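# Place a tray part into the fixture's keyed pocket

## Task

Pick a single part out of the black tray and lay it in the recess on top of the raised fixture so that the part's chamfered corner lines up with the recess's chamfered corner and the part rests flat.

## Robot and tools

Robot: two arms, left_arm and right_arm. Each has six revolute joints and a two-finger parallel gripper. One number drives both fingers. Each wrist carries a camera. Left_arm's base sits near (-0.048, +0.264, +0.038) m and right_arm's near (-0.008, -0.358, +0.046) m in the scene frame. Both are turned only slightly about z. A camera stand stands behind the arms.

Frames: the scene frame has its origin at table-top height, halfway between the nominal bases. +x points out over the table, +z up, and +y toward left_arm. Image left/right does not follow arm names. Fixed cameras and the table use the scene frame. Each arm reports its gripper pose in its own base frame. Offsets you command are taken along the current Hand target's own axes. In those axes the fingers point along +z and close along y. end_effector_position is the spot between the finger pads, just behind the tips.

execute_actions(actions, cameras): actions is a list of actions. Each action is a table of at most 15 rows, one row per 1/30 s step. A shorter table repeats its last row, so every action lasts 0.5 s. A row is always 14 numbers in [-1, 1], in this order: left dx, dy, dz, rx, ry, rz, opening, then the same seven for right_arm. dx..rz are an offset, not a pose. Every row counts from that arm's Hand target as it stood when the action began, not from the previous row. The next action starts from the new Hand target, so repeating an offset moves the arm again. Scale: 1.0 = 0.6 m for dx, dy, dz and 180 degrees for rotation. rx, ry, rz form one rotation vector. Opening is absolute: +1 fully open (about 87 mm between pads), +0.5 about 69 mm, 0 about 43 mm, -0.5 about 18 mm, -1 shut. Six zeros re-send an arm's current Hand target. A 0 in the opening slot is a real command, so repeat the present opening to leave a gripper alone. An empty actions list returns the state and all camera images. cameras takes a list of names, ["all"] or [].

move(target, speed, blend, opening_speed, blocking, cameras): target is one 14-number row laid out as above, or a list of up to 15 such rows. Every row is an offset from the Hand targets at the start of the move, not from the row before. The whole list shares a 10 s limit. speed is m/s, 0.002 to 2.9, default 0.25; rotation is capped at twice that in rad/s. Give one value, or one per target. blend is in metres and rounds corners at intermediate targets; 0 stops at each. opening_speed is in units of the -1..+1 scale per second, at least 0.2. blocking=false returns after about 0.5 s while the move continues. The result adds a "move:" line with the ending: done (within 10 mm and 2 degrees), off_target, moving, held or fault. It also lists any limits that acted, such as paced (pose clipped) or held (steps withheld). Moves do not avoid obstacles or the other arm.

wait(seconds): 0 to 10 s. Arms keep their last command, and a running move continues. stop(): brakes a running move, which needs some distance. zoom_image(camera, region): region is [x0, y0, x1, y1] in pixels of that camera's latest image, at most 504 by 504, origin top-left. Cameras: cam_head_left, cam_head_right, cam_high, cam_low, cam_left_wrist, cam_right_wrist, each 896x504. read_manual(section) only returns licence text. finished_scene(scene) takes the current scene number (1 or 2), ends the scene for good, and usually reports success.

Results: per arm, end_effector_position (m) and end_effector_quat_wxyz in the base frame. Hand target is the last commanded pose after clipping, and the next offsets count from it. Tool commands shows the present gripper commands. grip_measured uses the opening scale. Joint positions end with the gripper on a 0 (shut) to 1 (open) scale. Joint torques are raw and offset; they are nonzero even in free air. The results also give joint velocities and motor temperatures. MOTOR HOT appears from 75 °C. At 90 °C the arm folds and idles for the rest of the scene, and at 100 °C it goes limp.

Practical points: a gripper often stops short, sags or tilts, especially far from its base. Check the reported pose after each move and send the remaining gap as a new offset. Commanded orientation is clipped to within 40 degrees of the present one per step. To grip, command about 0.04 below the grip_measured value seen at first contact. Pressing further past a contact, or moving faster, increases force. To relieve a push, command back past the gripper.

Avoid: dropping the part or releasing it while it moves, letting anything fall or be left off the table, and striking the fixture, tray or table hard. Keep the two grippers, fingers and wrist cameras apart, and never close one gripper on the other arm's fingers. Avoid strain on camera cables, paths passing close to an arm's own base, and long holds at full stretch, which heat motors. Time runs while you think, so keep replies brief. Loose objects may get small random pushes.

Each tool is called after "Call:" as a command line: name --argument value for each argument, lists and objects as JSON in quotes; but a table of rows of numbers goes row by row, as --pt "numbers of a row", without its own name.

## Session

Call:
execute_actions --actions '[]'

Scene clock: 0.00 s.
left_arm: end_effector_position=(+0.3892, +0.0250, +0.0530) grip_measured=+1.000 end_effector_quat_wxyz=(+0.581, -0.031, +0.813, +0.027) | right_arm: end_effector_position=(+0.3951, -0.0237, +0.0494) grip_measured=+0.986 end_effector_quat_wxyz=(+0.590, +0.024, +0.805, -0.049)
Joint positions: left_arm=[0.05 1.57 0.384 0.857 -0.032 -0.002 1] | right_arm=[-0.017 1.632 0.384 0.944 0.091 -0.023 0.993]
Joint velocities: within noise
Joint torques (N m): no reading
Motor temperatures (°C): left_arm=[18 23 21 22 18 19 18] | right_arm=[21 24 23 26 20 20 18]
Heat: left arm: 23 °C; right arm: 26 °C.
Hand target: left_arm +0.3941, +0.0253, +0.0623; +0.593, -0.031, +0.804, +0.027 | right_arm +0.3992, -0.0238, +0.0572; +0.600, +0.025, +0.798, -0.049
Tool commands: left_gripper/opening=+1.0 right_gripper/opening=+1.0

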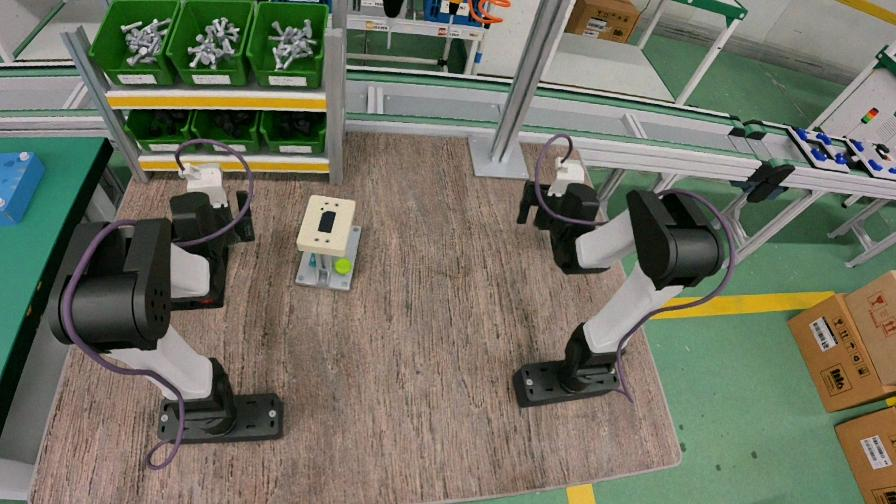

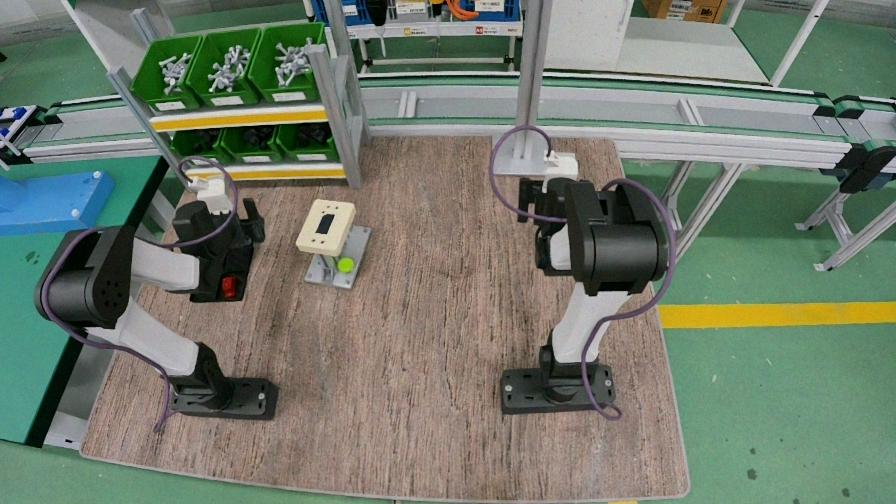

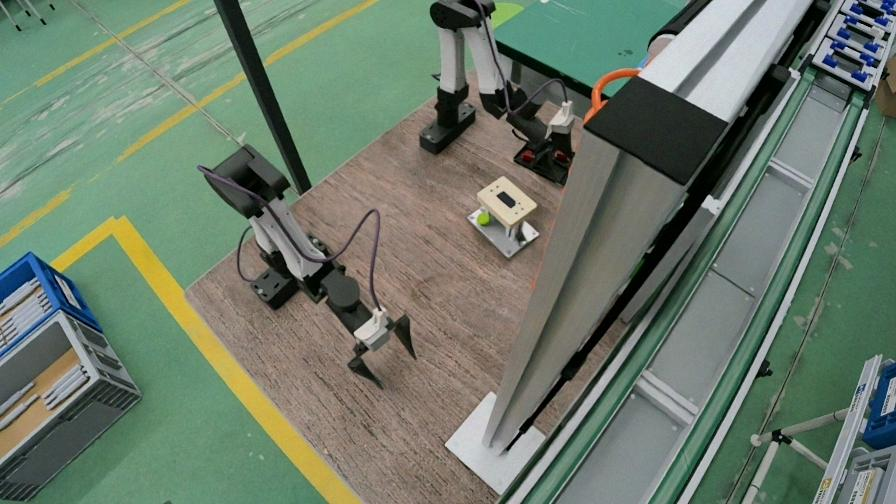

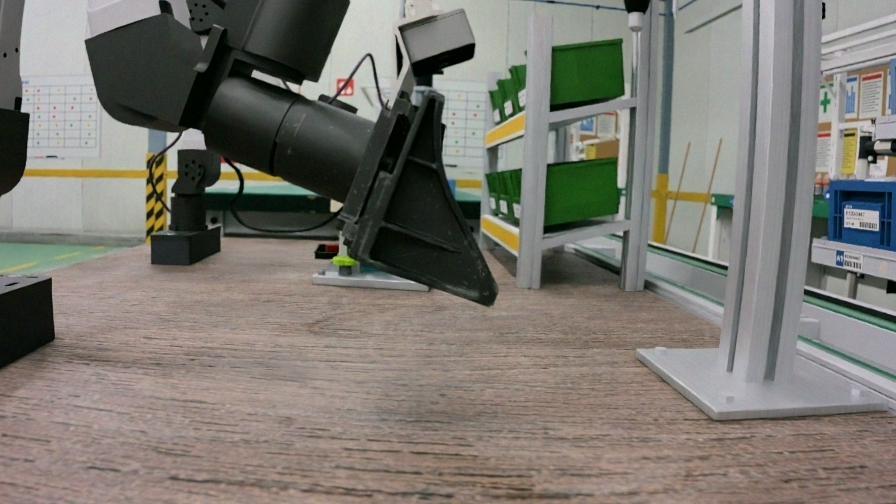

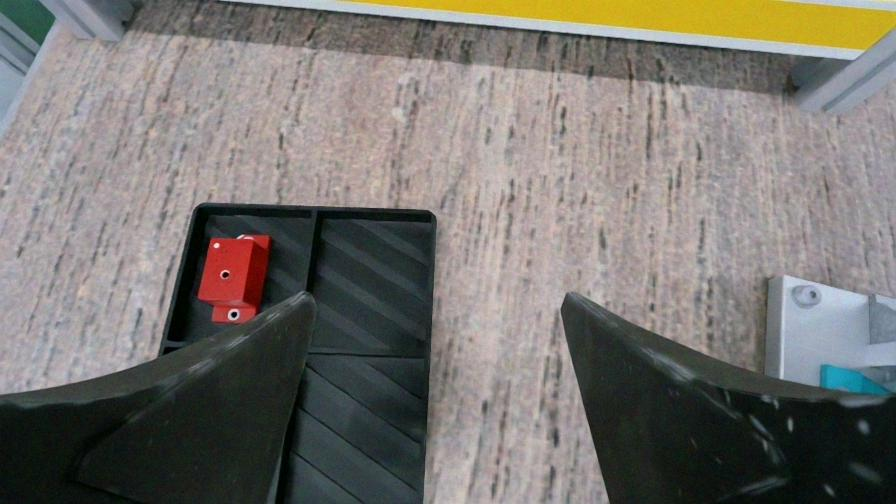

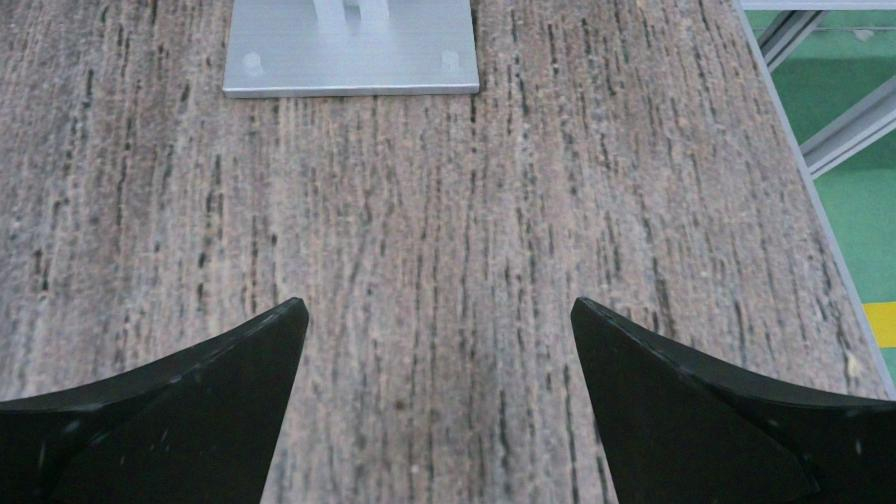

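Call:
zoom_image --camera "cam_left_wrist" --region '[140, 180, 460, 360]'

Call:
zoom_image --camera "cam_head_right" --region '[150, 170, 390, 310]'

Call:
zoom_image --camera "cam_high" --region '[400, 60, 580, 260]'

Call:
zoom_image --camera "cam_head_left" --region '[150, 170, 390, 310]'

Scaled by 1.575 from the camera's 896x504 image, which has a finer 1280x720 frame.

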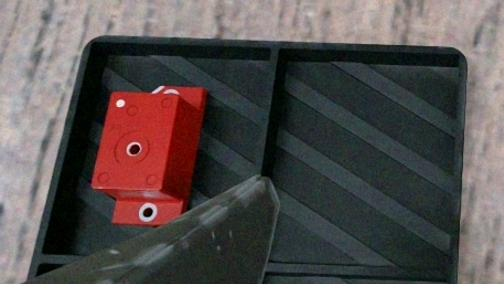

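Scaled by 2.100 from the camera's 896x504 image, which has a finer 1280x720 frame.

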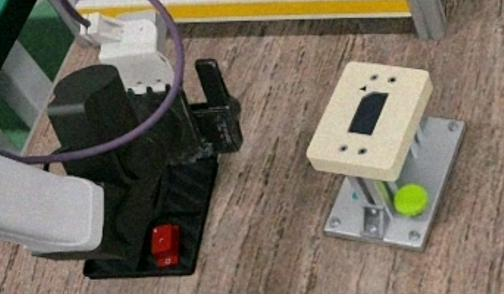

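Scaled by 2.520 from the camera's 896x504 image, which has a finer 1280x720 frame.

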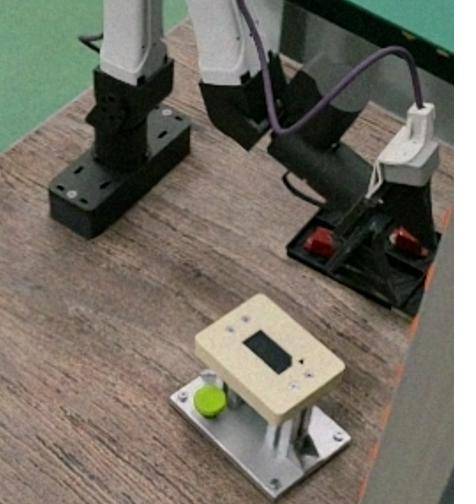

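Scaled by 2.100 from the camera's 896x504 image, which has a finer 1280x720 frame.

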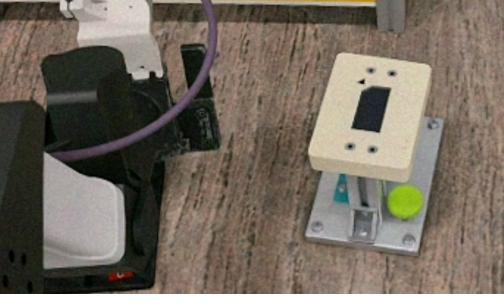

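Call:
move --target '[-0.217,0.103,-0.188,0.018,0.404,0.021,1,0,0,0,0,0,0,1]' --speed 0.4 --cameras '["cam_left_wrist","cam_head_left","cam_head_right","cam_high"]'

Scene clock: 46.53 s.
left_arm: end_effector_position=(+0.3231, +0.0764, +0.2115) grip_measured=+1.000 end_effector_quat_wxyz=(+0.092, -0.002, +0.996, +0.015) | right_arm: end_effector_position=(+0.3951, -0.0237, +0.0494) grip_measured=+0.986 end_effector_quat_wxyz=(+0.590, +0.024, +0.805, -0.049)
Joint positions: left_arm=[0.211 1.851 2.006 -1.54 0.009 0.206 1] | right_arm=[-0.017 1.632 0.384 0.944 0.091 -0.023 0.993]
Joint torques (N m): left_arm=[-0.02 -9.88 7.53 0.52 -0.05 0.1] | right_arm=[0.01 -5.85 5.19 1.85 -0.04 -0.04]
Motor temperatures (°C): left_arm=[18 25 23 28 18 19 18] | right_arm=[21 26 25 32 20 20 18]
Heat: left arm: 28 °C; right arm: 32 °C.
Hand target: left_arm +0.3200, +0.0799, +0.2206; +0.001, +0.000, +1.000, +0.001 | right_arm +0.3992, -0.0238, +0.0572; +0.600, +0.025, +0.798, -0.049
Off the commanded pose: left_arm 0.010 m, 11 deg | right_arm 0.009 m, 1 deg.
joint sent to its limit (left arm) — joint 4 (wrist pitch), lower limit. The joint targets are off in orientation, not in position.
move: off_target (left_arm)
Images, in order (width x height): cam_head_left 896x504, cam_head_right 896x504, cam_high 896x504, cam_left_wrist 896x504.

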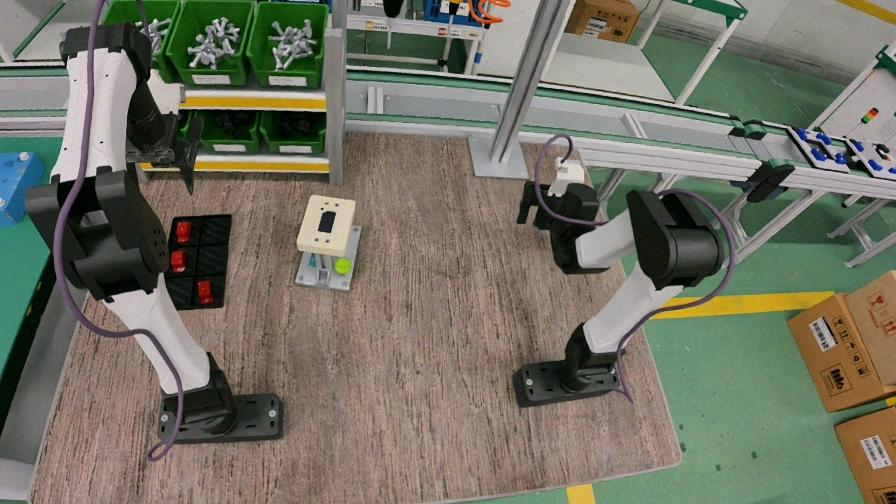

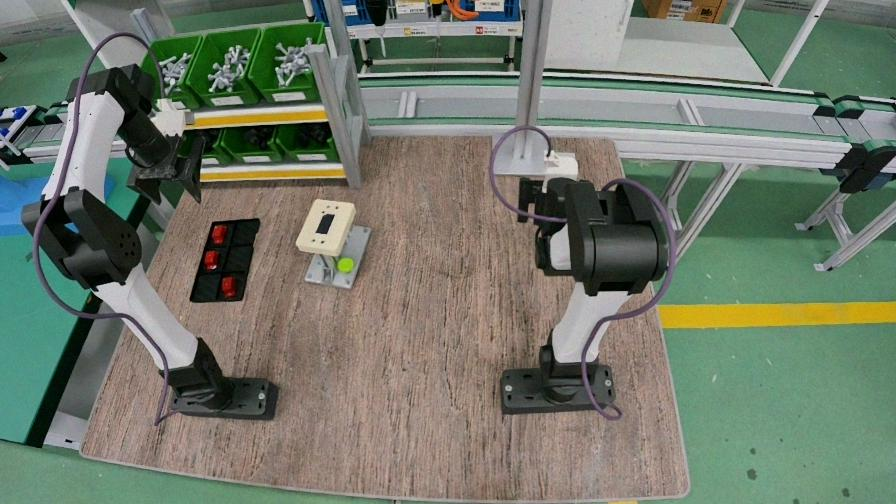

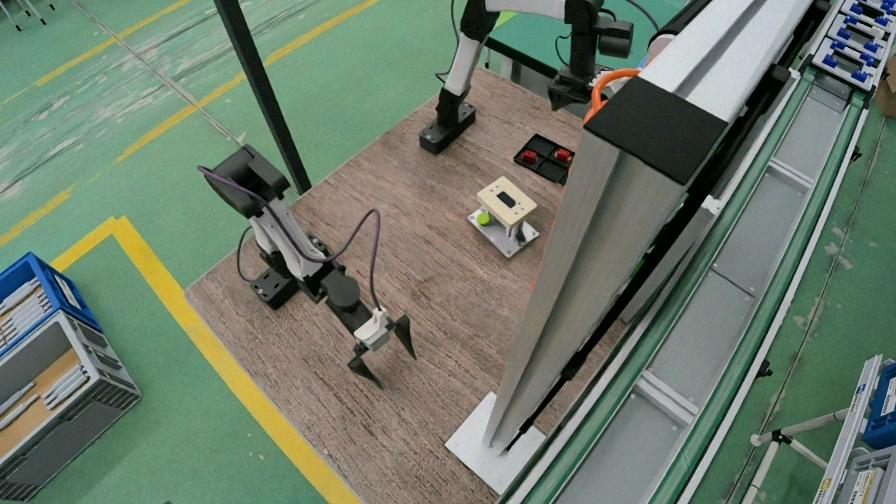

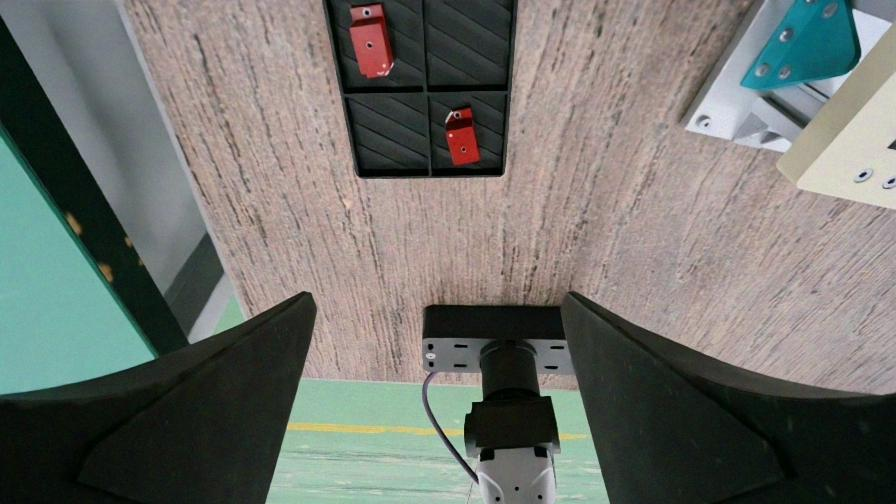

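Call:
zoom_image --camera "cam_left_wrist" --region '[310, 0, 530, 190]'

Call:
zoom_image --camera "cam_head_right" --region '[180, 200, 270, 310]'

Call:
zoom_image --camera "cam_head_right" --region '[290, 190, 380, 290]'

Call:
zoom_image --camera "cam_head_left" --region '[160, 190, 360, 310]'

Scaled by 2.291 from the camera's 896x504 image, which has a finer 1280x720 frame.

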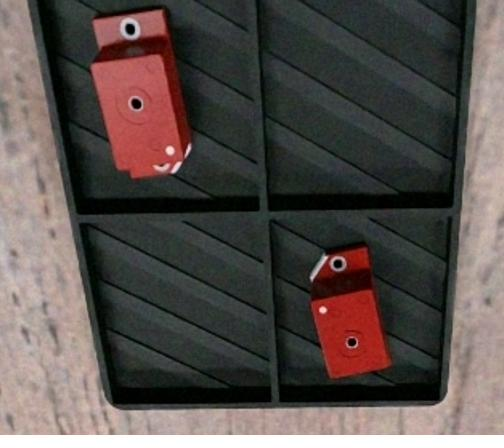

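Scaled by 4.582 from the camera's 896x504 image, which has a finer 1280x720 frame.

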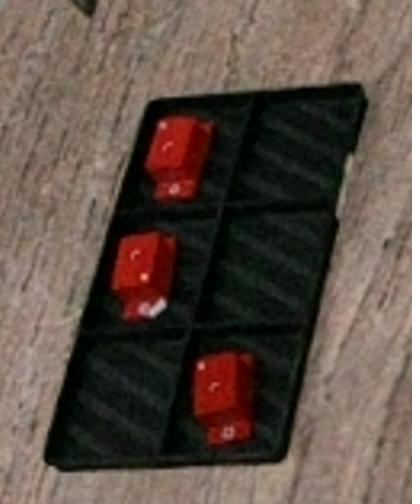

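Scaled by 5.040 from the camera's 896x504 image, which has a finer 1280x720 frame.

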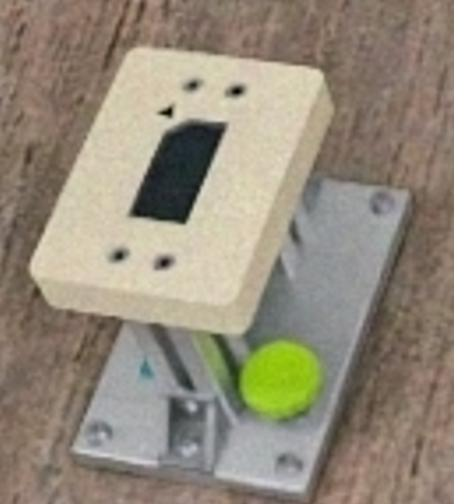

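Scaled by 2.520 from the camera's 896x504 image, which has a finer 1280x720 frame.

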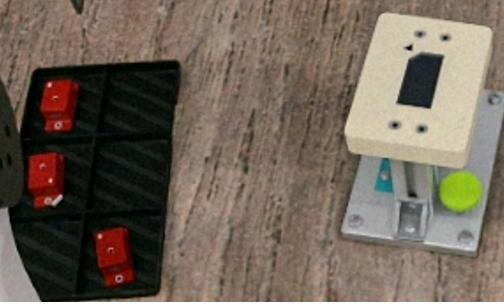

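Call:
move --target '[0.15,-0.027,0.15,0,-0.067,0,1,0,0,0,0,0,0,1]' --speed 0.3 --cameras '["cam_left_wrist","cam_head_right","cam_high"]'

Scene clock: 97.97 s.
left_arm: end_effector_position=(+0.2253, +0.0631, +0.1259) grip_measured=+1.000 end_effector_quat_wxyz=(+0.082, -0.003, +0.997, +0.001) | right_arm: end_effector_position=(+0.3951, -0.0237, +0.0494) grip_measured=+0.986 end_effector_quat_wxyz=(+0.590, +0.024, +0.805, -0.049)
Joint positions: left_arm=[0.259 1.427 1.203 -1.188 0.039 0.25 1] | right_arm=[-0.017 1.632 0.384 0.944 0.091 -0.023 0.993]
Joint torques (N m): left_arm=[0.29 -7.72 5.89 0.86 0.28 0.11] | right_arm=[0.01 -5.85 5.19 1.85 -0.04 -0.04]
Heat: left arm: 29 °C; right arm: 34 °C.
Hand target: left_arm +0.2302, +0.0640, +0.1305; +0.106, +0.000, +0.994, +0.001 | right_arm +0.3992, -0.0238, +0.0572; +0.600, +0.025, +0.798, -0.049
Off the commanded pose: left_arm 0.007 m, 3 deg | right_arm 0.009 m, 1 deg.
move: off_target (left_arm)
Images, in order (width x height): cam_head_right 896x504, cam_high 896x504, cam_left_wrist 896x504.

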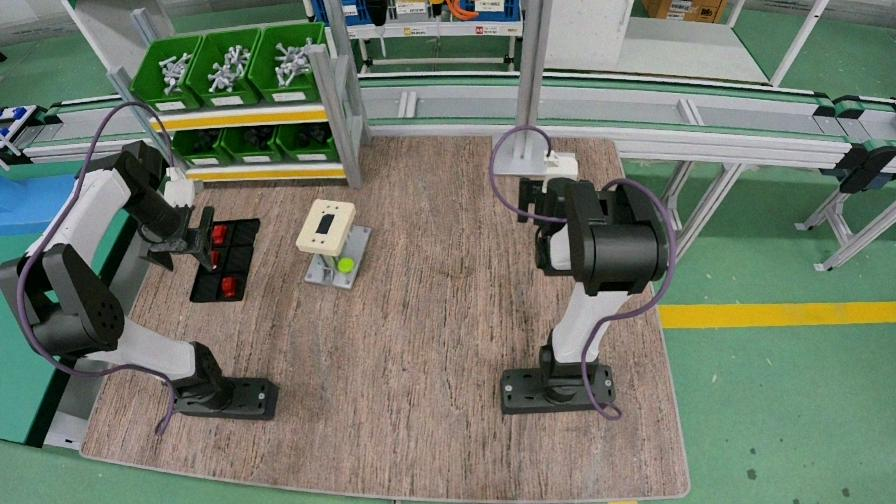

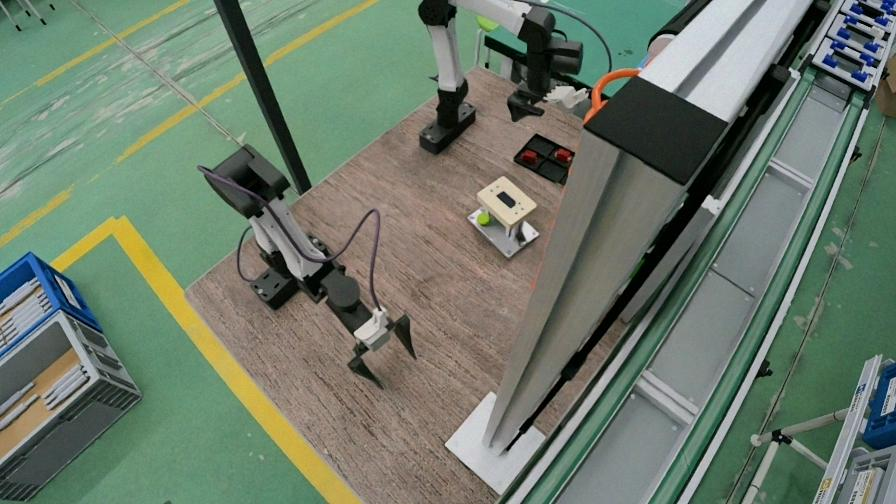

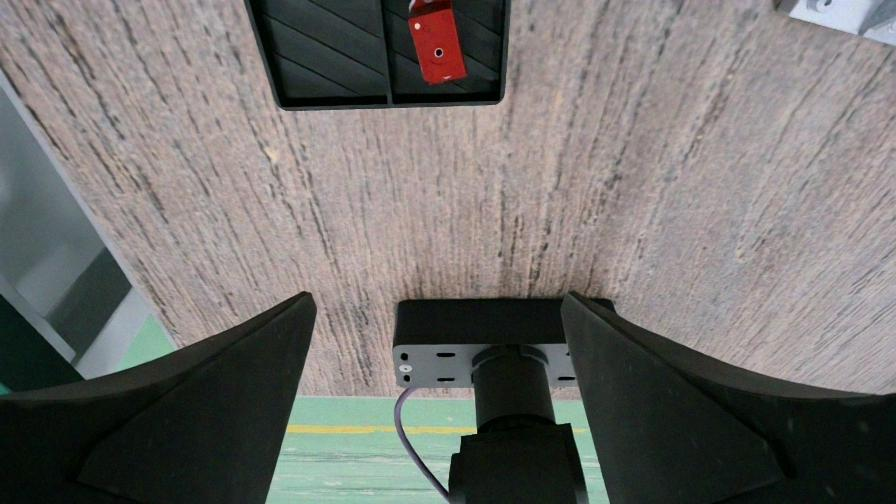

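Call:
move --target '[-0.0627,0.005,0.0817,-0.0105,0,-0.049,1,0,0,0,0,0,0,1]' --speed 0.3 --cameras '["cam_left_wrist","cam_head_right"]'

Call:
zoom_image --camera "cam_left_wrist" --region '[300, 50, 580, 330]'

Scene clock: 119.20 s.
left_arm: end_effector_position=(+0.2701, +0.0650, +0.0915) grip_measured=+1.000 end_effector_quat_wxyz=(+0.097, -0.076, +0.992, +0.001) | right_arm: end_effector_position=(+0.3951, -0.0237, +0.0494) grip_measured=+0.986 end_effector_quat_wxyz=(+0.590, +0.024, +0.805, -0.049)
Joint positions: left_arm=[0.241 1.575 1.203 -1.008 0.029 0.086 1] | right_arm=[-0.017 1.632 0.384 0.944 0.091 -0.023 0.993]
Joint torques (N m): left_arm=[-0.95 -5.61 6.72 0.92 -0.05 -0.08] | right_arm=[0.01 -5.85 5.2 1.85 -0.04 -0.04]
Heat: left arm: 29 °C; right arm: 35 °C.
Hand target: left_arm +0.2773, +0.0670, +0.0904; +0.105, -0.078, +0.991, +0.009 | right_arm +0.3992, -0.0238, +0.0572; +0.600, +0.025, +0.798, -0.049
Off the commanded pose: left_arm 0.007 m, 1 deg | right_arm 0.009 m, 1 deg.
move: done
Images, in order (width x height): cam_head_right 896x504, cam_left_wrist 896x504.

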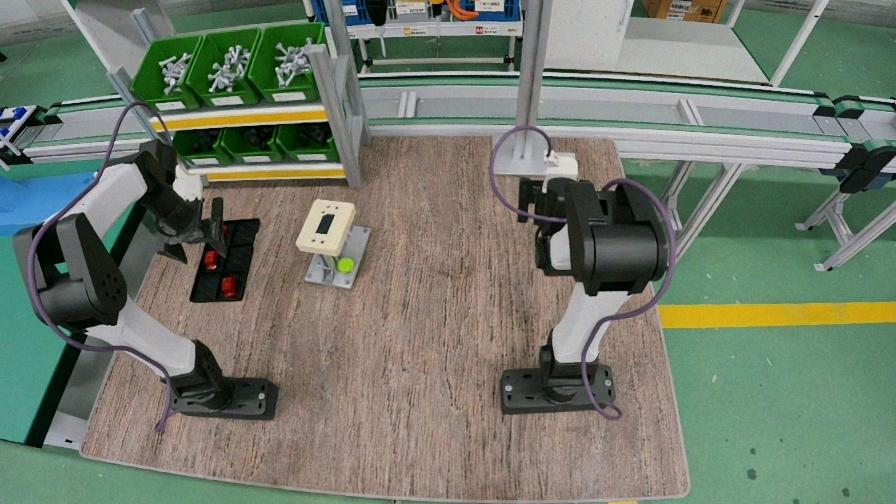

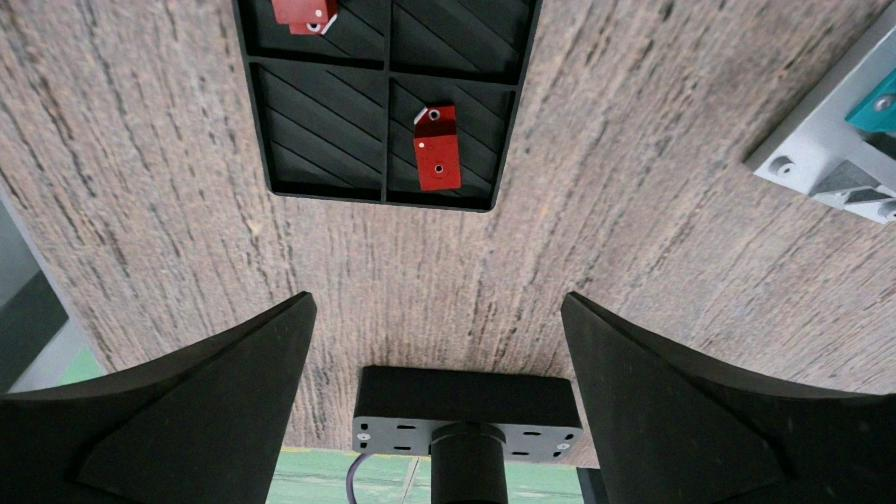

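Scaled by 1.800 from the camera's 896x504 image, which has a finer 1280x720 frame.

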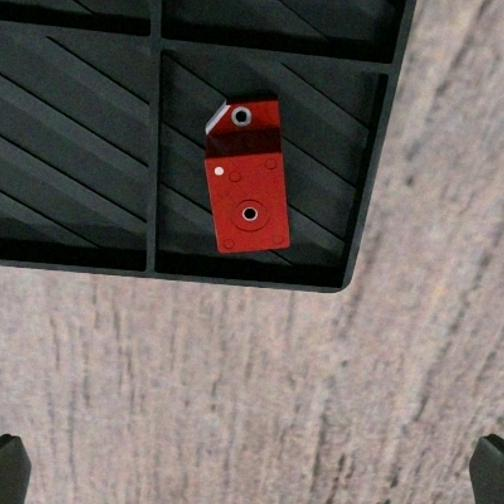

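Call:
move --target '[0.0288,0,0.142,-0.0058,0,-0.0272,-0.26,0,0,0,0,0,0,1]' --speed 0.2 --cameras '["cam_left_wrist","cam_head_right"]'

Call:
zoom_image --camera "cam_left_wrist" --region '[300, 80, 580, 360]'

Scene clock: 149.93 s.
left_arm: end_effector_position=(+0.2736, +0.0655, +0.0072) grip_measured=-0.260 end_effector_quat_wxyz=(+0.100, -0.119, +0.988, +0.007) | right_arm: end_effector_position=(+0.3951, -0.0237, +0.0494) grip_measured=+0.986 end_effector_quat_wxyz=(+0.590, +0.024, +0.805, -0.049)
Joint positions: left_arm=[0.241 1.679 0.961 -0.653 0.011 0.001 0.37] | right_arm=[-0.017 1.632 0.384 0.944 0.091 -0.023 0.993]
Joint torques (N m): left_arm=[-0.83 -5.59 5.63 0.95 -0.06 -0.09] | right_arm=[0.01 -5.85 5.19 1.84 -0.04 -0.04]
Heat: left arm: 27 °C; right arm: 36 °C.
Hand target: left_arm +0.2783, +0.0674, +0.0035; +0.105, -0.122, +0.987, +0.014 | right_arm +0.3992, -0.0238, +0.0572; +0.600, +0.025, +0.798, -0.049
Off the commanded pose: left_arm 0.006 m, 1 deg | right_arm 0.009 m, 1 deg.
move: done
Images, in order (width x height): cam_head_right 896x504, cam_left_wrist 896x504.

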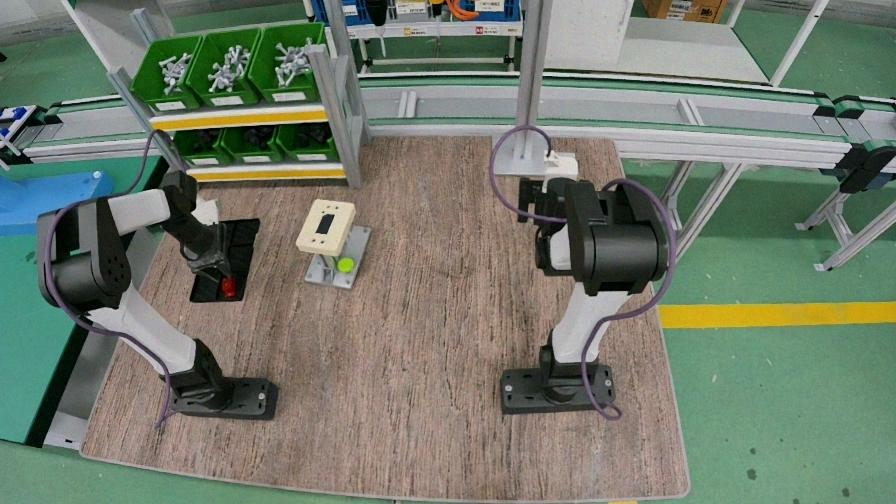

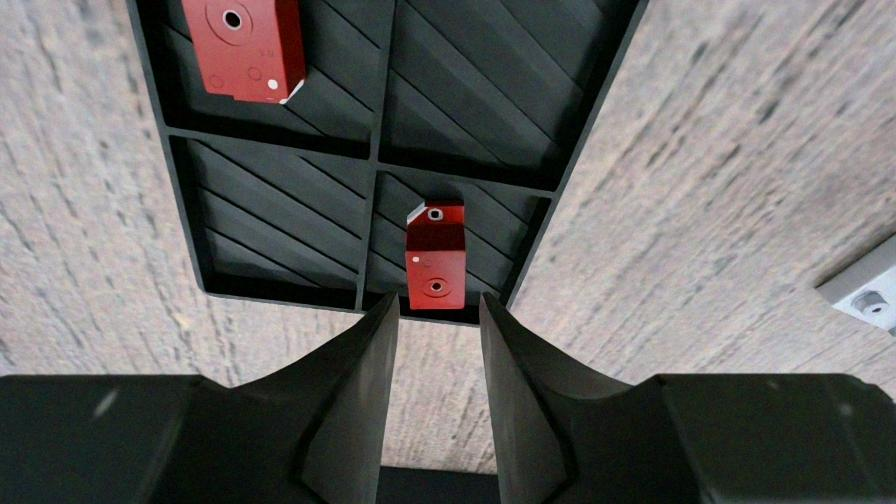

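Scaled by 1.800 from the camera's 896x504 image, which has a finer 1280x720 frame.

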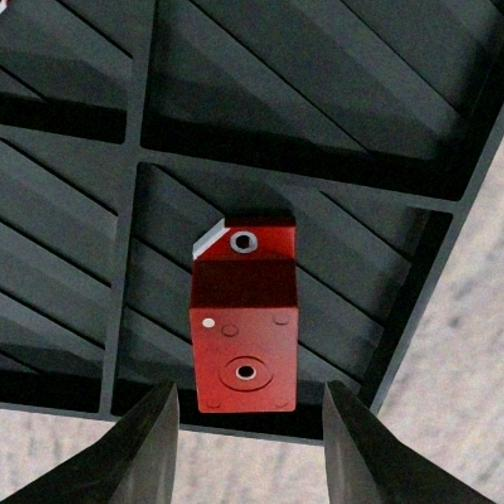

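Call:
move --target '[0.0163,0.0045,0.0407,0,0,0,-0.26,0,0,0,0,0,0,1]' --speed 0.08 --cameras '["cam_left_wrist","cam_head_right"]'

Call:
zoom_image --camera "cam_left_wrist" --region '[300, 150, 580, 430]'

Scene clock: 166.00 s.
left_arm: end_effector_position=(+0.2697, +0.0645, -0.0188) grip_measured=-0.260 end_effector_quat_wxyz=(+0.099, -0.119, +0.988, +0.007) | right_arm: end_effector_position=(+0.3951, -0.0237, +0.0494) grip_measured=+0.986 end_effector_quat_wxyz=(+0.590, +0.024, +0.805, -0.049)
Joint positions: left_arm=[0.241 1.72 0.889 -0.54 0.011 0.001 0.37] | right_arm=[-0.017 1.632 0.384 0.944 0.091 -0.023 0.993]
Joint torques (N m): left_arm=[0.08 -5.76 5.19 0.96 -0.04 0.01] | right_arm=[0.01 -5.83 5.19 1.85 -0.04 -0.04]
Heat: left arm: 27 °C; right arm: 36 °C.
Hand target: left_arm +0.2733, +0.0689, -0.0224; +0.105, -0.121, +0.987, +0.014 | right_arm +0.3992, -0.0238, +0.0572; +0.600, +0.025, +0.798, -0.049
Off the commanded pose: left_arm 0.007 m, 1 deg | right_arm 0.009 m, 1 deg.
move: done
Images, in order (width x height): cam_head_right 896x504, cam_left_wrist 896x504.

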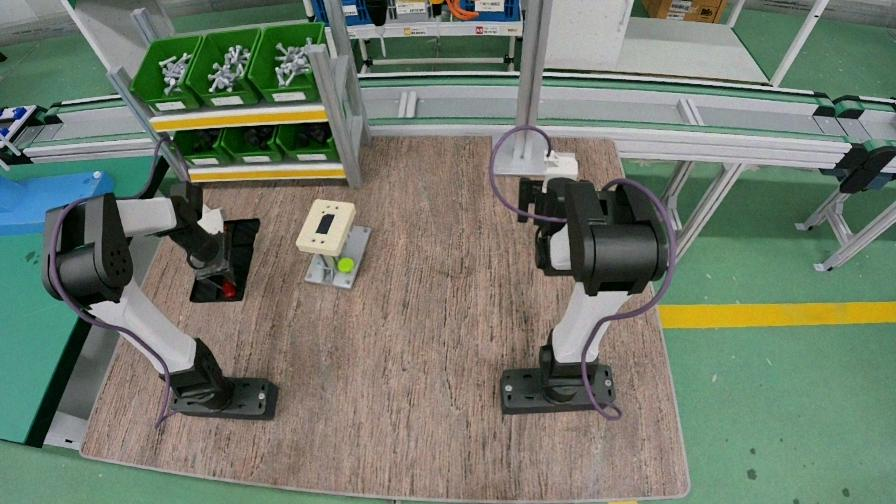

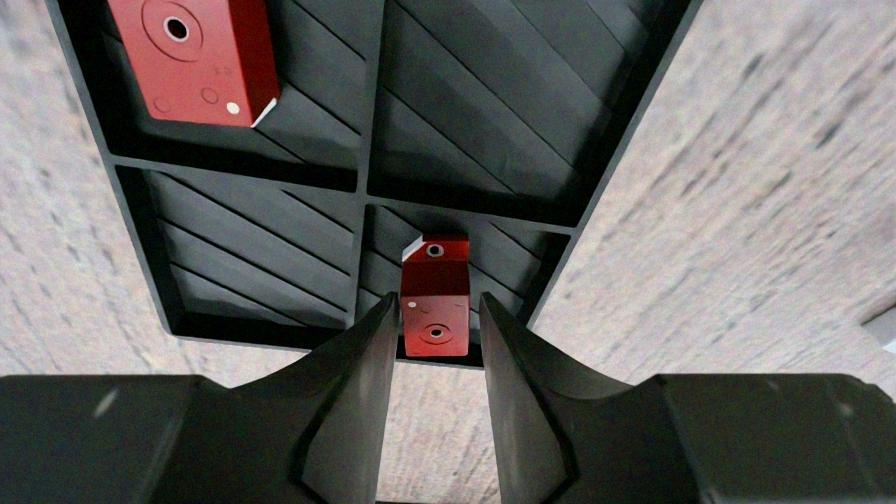

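Scaled by 1.800 from the camera's 896x504 image, which has a finer 1280x720 frame.

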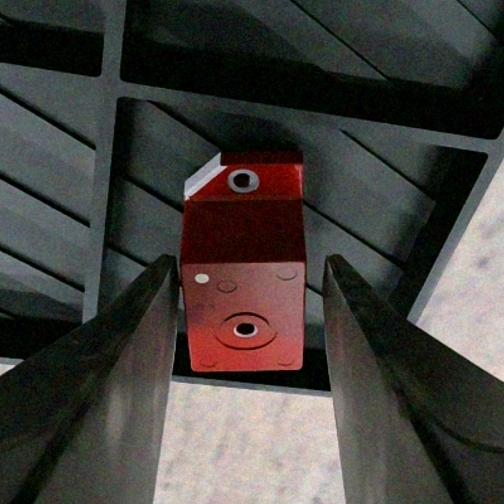

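Call:
move --target '[0,0,0,0,0,0,-0.52,0,0,0,0,0,0,1]' --opening_speed 0.4 --cameras '["cam_left_wrist"]'

Scene clock: 174.67 s.
left_arm: end_effector_position=(+0.2698, +0.0650, -0.0188) grip_measured=-0.402 end_effector_quat_wxyz=(+0.100, -0.119, +0.988, +0.008) | right_arm: end_effector_position=(+0.3951, -0.0237, +0.0494) grip_measured=+0.986 end_effector_quat_wxyz=(+0.590, +0.024, +0.805, -0.049)
Joint positions: left_arm=[0.241 1.72 0.889 -0.539 0.009 0.001 0.299] | right_arm=[-0.017 1.632 0.384 0.944 0.091 -0.023 0.993]
Joint torques (N m): left_arm=[0.08 -5.75 5.2 0.96 -0.01 0.01] | right_arm=[0.01 -5.85 5.19 1.85 -0.04 -0.04]
Heat: left arm: 27 °C; right arm: 36 °C.
Hand target: left_arm +0.2733, +0.0689, -0.0224; +0.105, -0.121, +0.987, +0.014 | right_arm +0.3992, -0.0238, +0.0572; +0.600, +0.025, +0.798, -0.049
Off the commanded pose: left_arm 0.006 m, 1 deg | right_arm 0.009 m, 1 deg.
move: done
Images, in order (width x height): cam_left_wrist 896x504.

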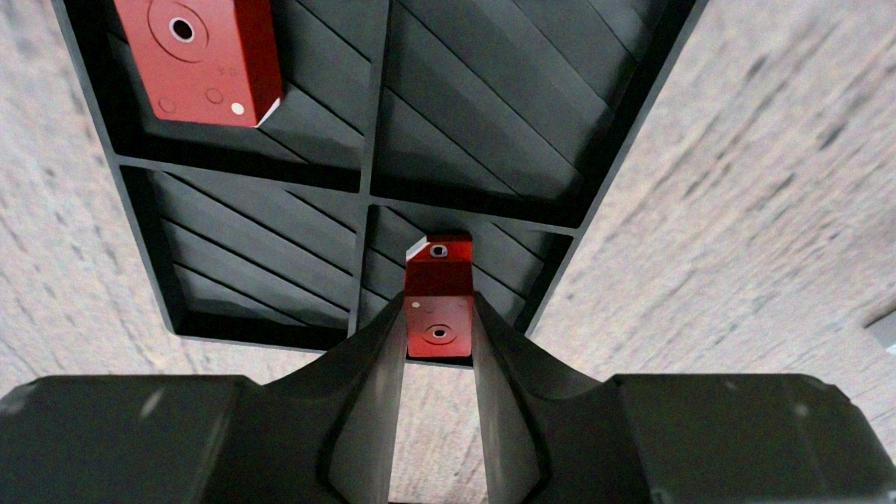

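Call:
move --pt "-0.042 0 -0.196 0 0 0 -0.52 0 0 0 0 0 0 1" --pt "-0.144 -0.287 -0.382 0 -0.028 0 -0.52 0 0 0 0 0 0 1" --speed '[0.15,0.3]' --blend 0.03 --cameras '["cam_left_wrist","cam_head_right","cam_high","cam_low"]'

Scene clock: 188.57 s.
left_arm: end_effector_position=(+0.3469, -0.0917, +0.2159) grip_measured=-0.402 end_effector_quat_wxyz=(+0.143, -0.114, +0.983, +0.014) | right_arm: end_effector_position=(+0.3951, -0.0237, +0.0494) grip_measured=+0.986 end_effector_quat_wxyz=(+0.590, +0.024, +0.805, -0.049)
Joint positions: left_arm=[-0.269 1.88 2.058 -1.492 -0.132 -0.483 0.299] | right_arm=[-0.017 1.632 0.384 0.944 0.091 -0.023 0.993]
Joint torques (N m): left_arm=[-0.21 -7.64 8.8 0.68 -0.18 -0.08] | right_arm=[0.02 -5.85 5.19 1.85 -0.04 -0.04]
Motor temperatures (°C): left_arm=[18 27 24 24 18 19 18] | right_arm=[21 27 25 37 20 20 17]
Heat: left arm: 27 °C; right arm: 37 °C.
Hand target: left_arm +0.3503, -0.0897, +0.2195; +0.148, -0.121, +0.981, +0.019 | right_arm +0.3992, -0.0238, +0.0572; +0.600, +0.025, +0.798, -0.049
Off the commanded pose: left_arm 0.005 m, 1 deg | right_arm 0.009 m, 1 deg.
move: done
Images, in order (width x height): cam_head_right 896x504, cam_high 896x504, cam_low 896x504, cam_left_wrist 896x504.

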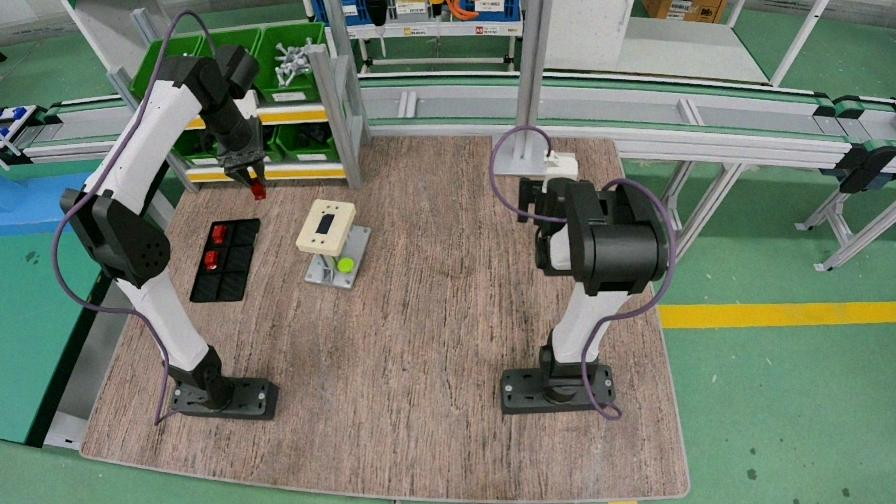

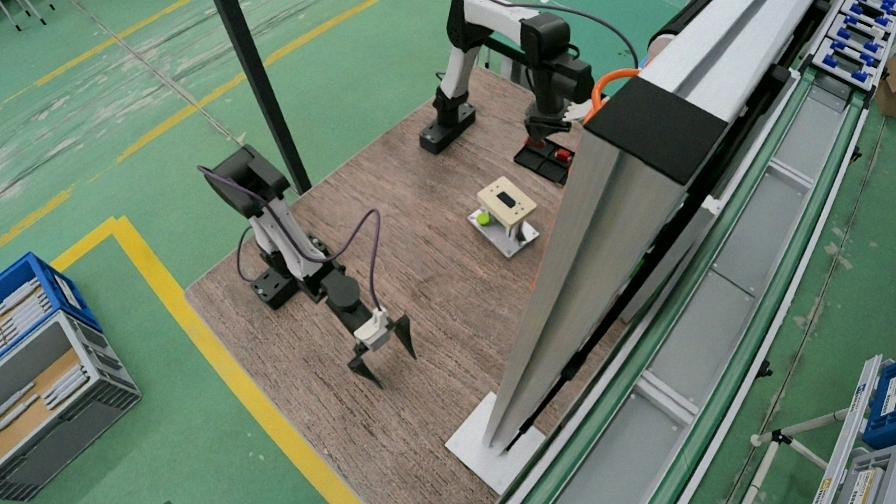

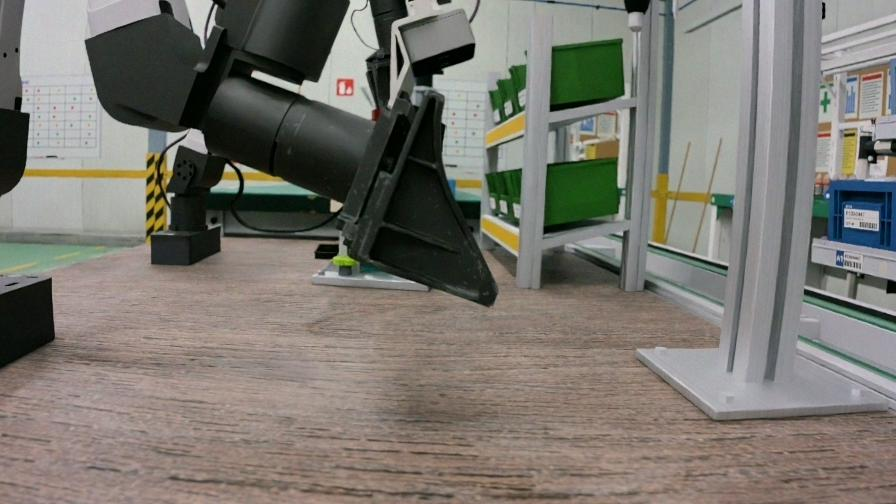

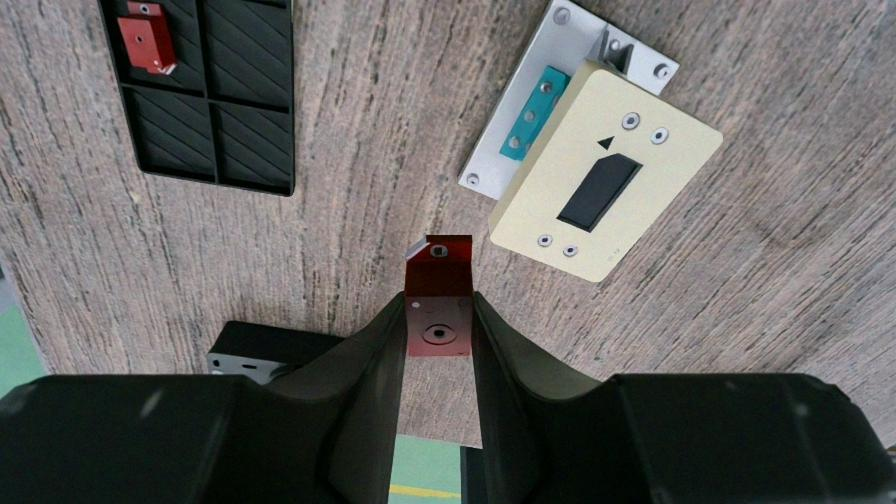

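Call:
zoom_image --camera "cam_left_wrist" --region '[480, 60, 730, 290]'

Scaled by 2.016 from the camera's 896x504 image, which has a finer 1280x720 frame.

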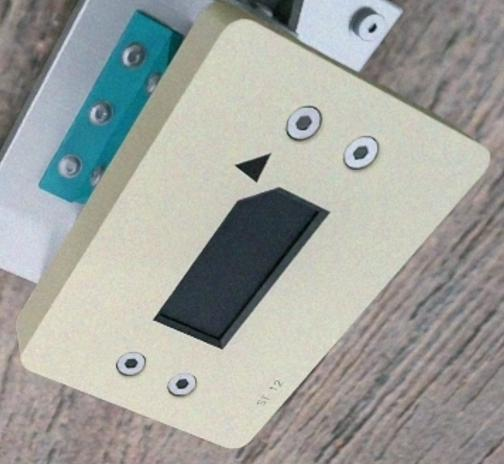

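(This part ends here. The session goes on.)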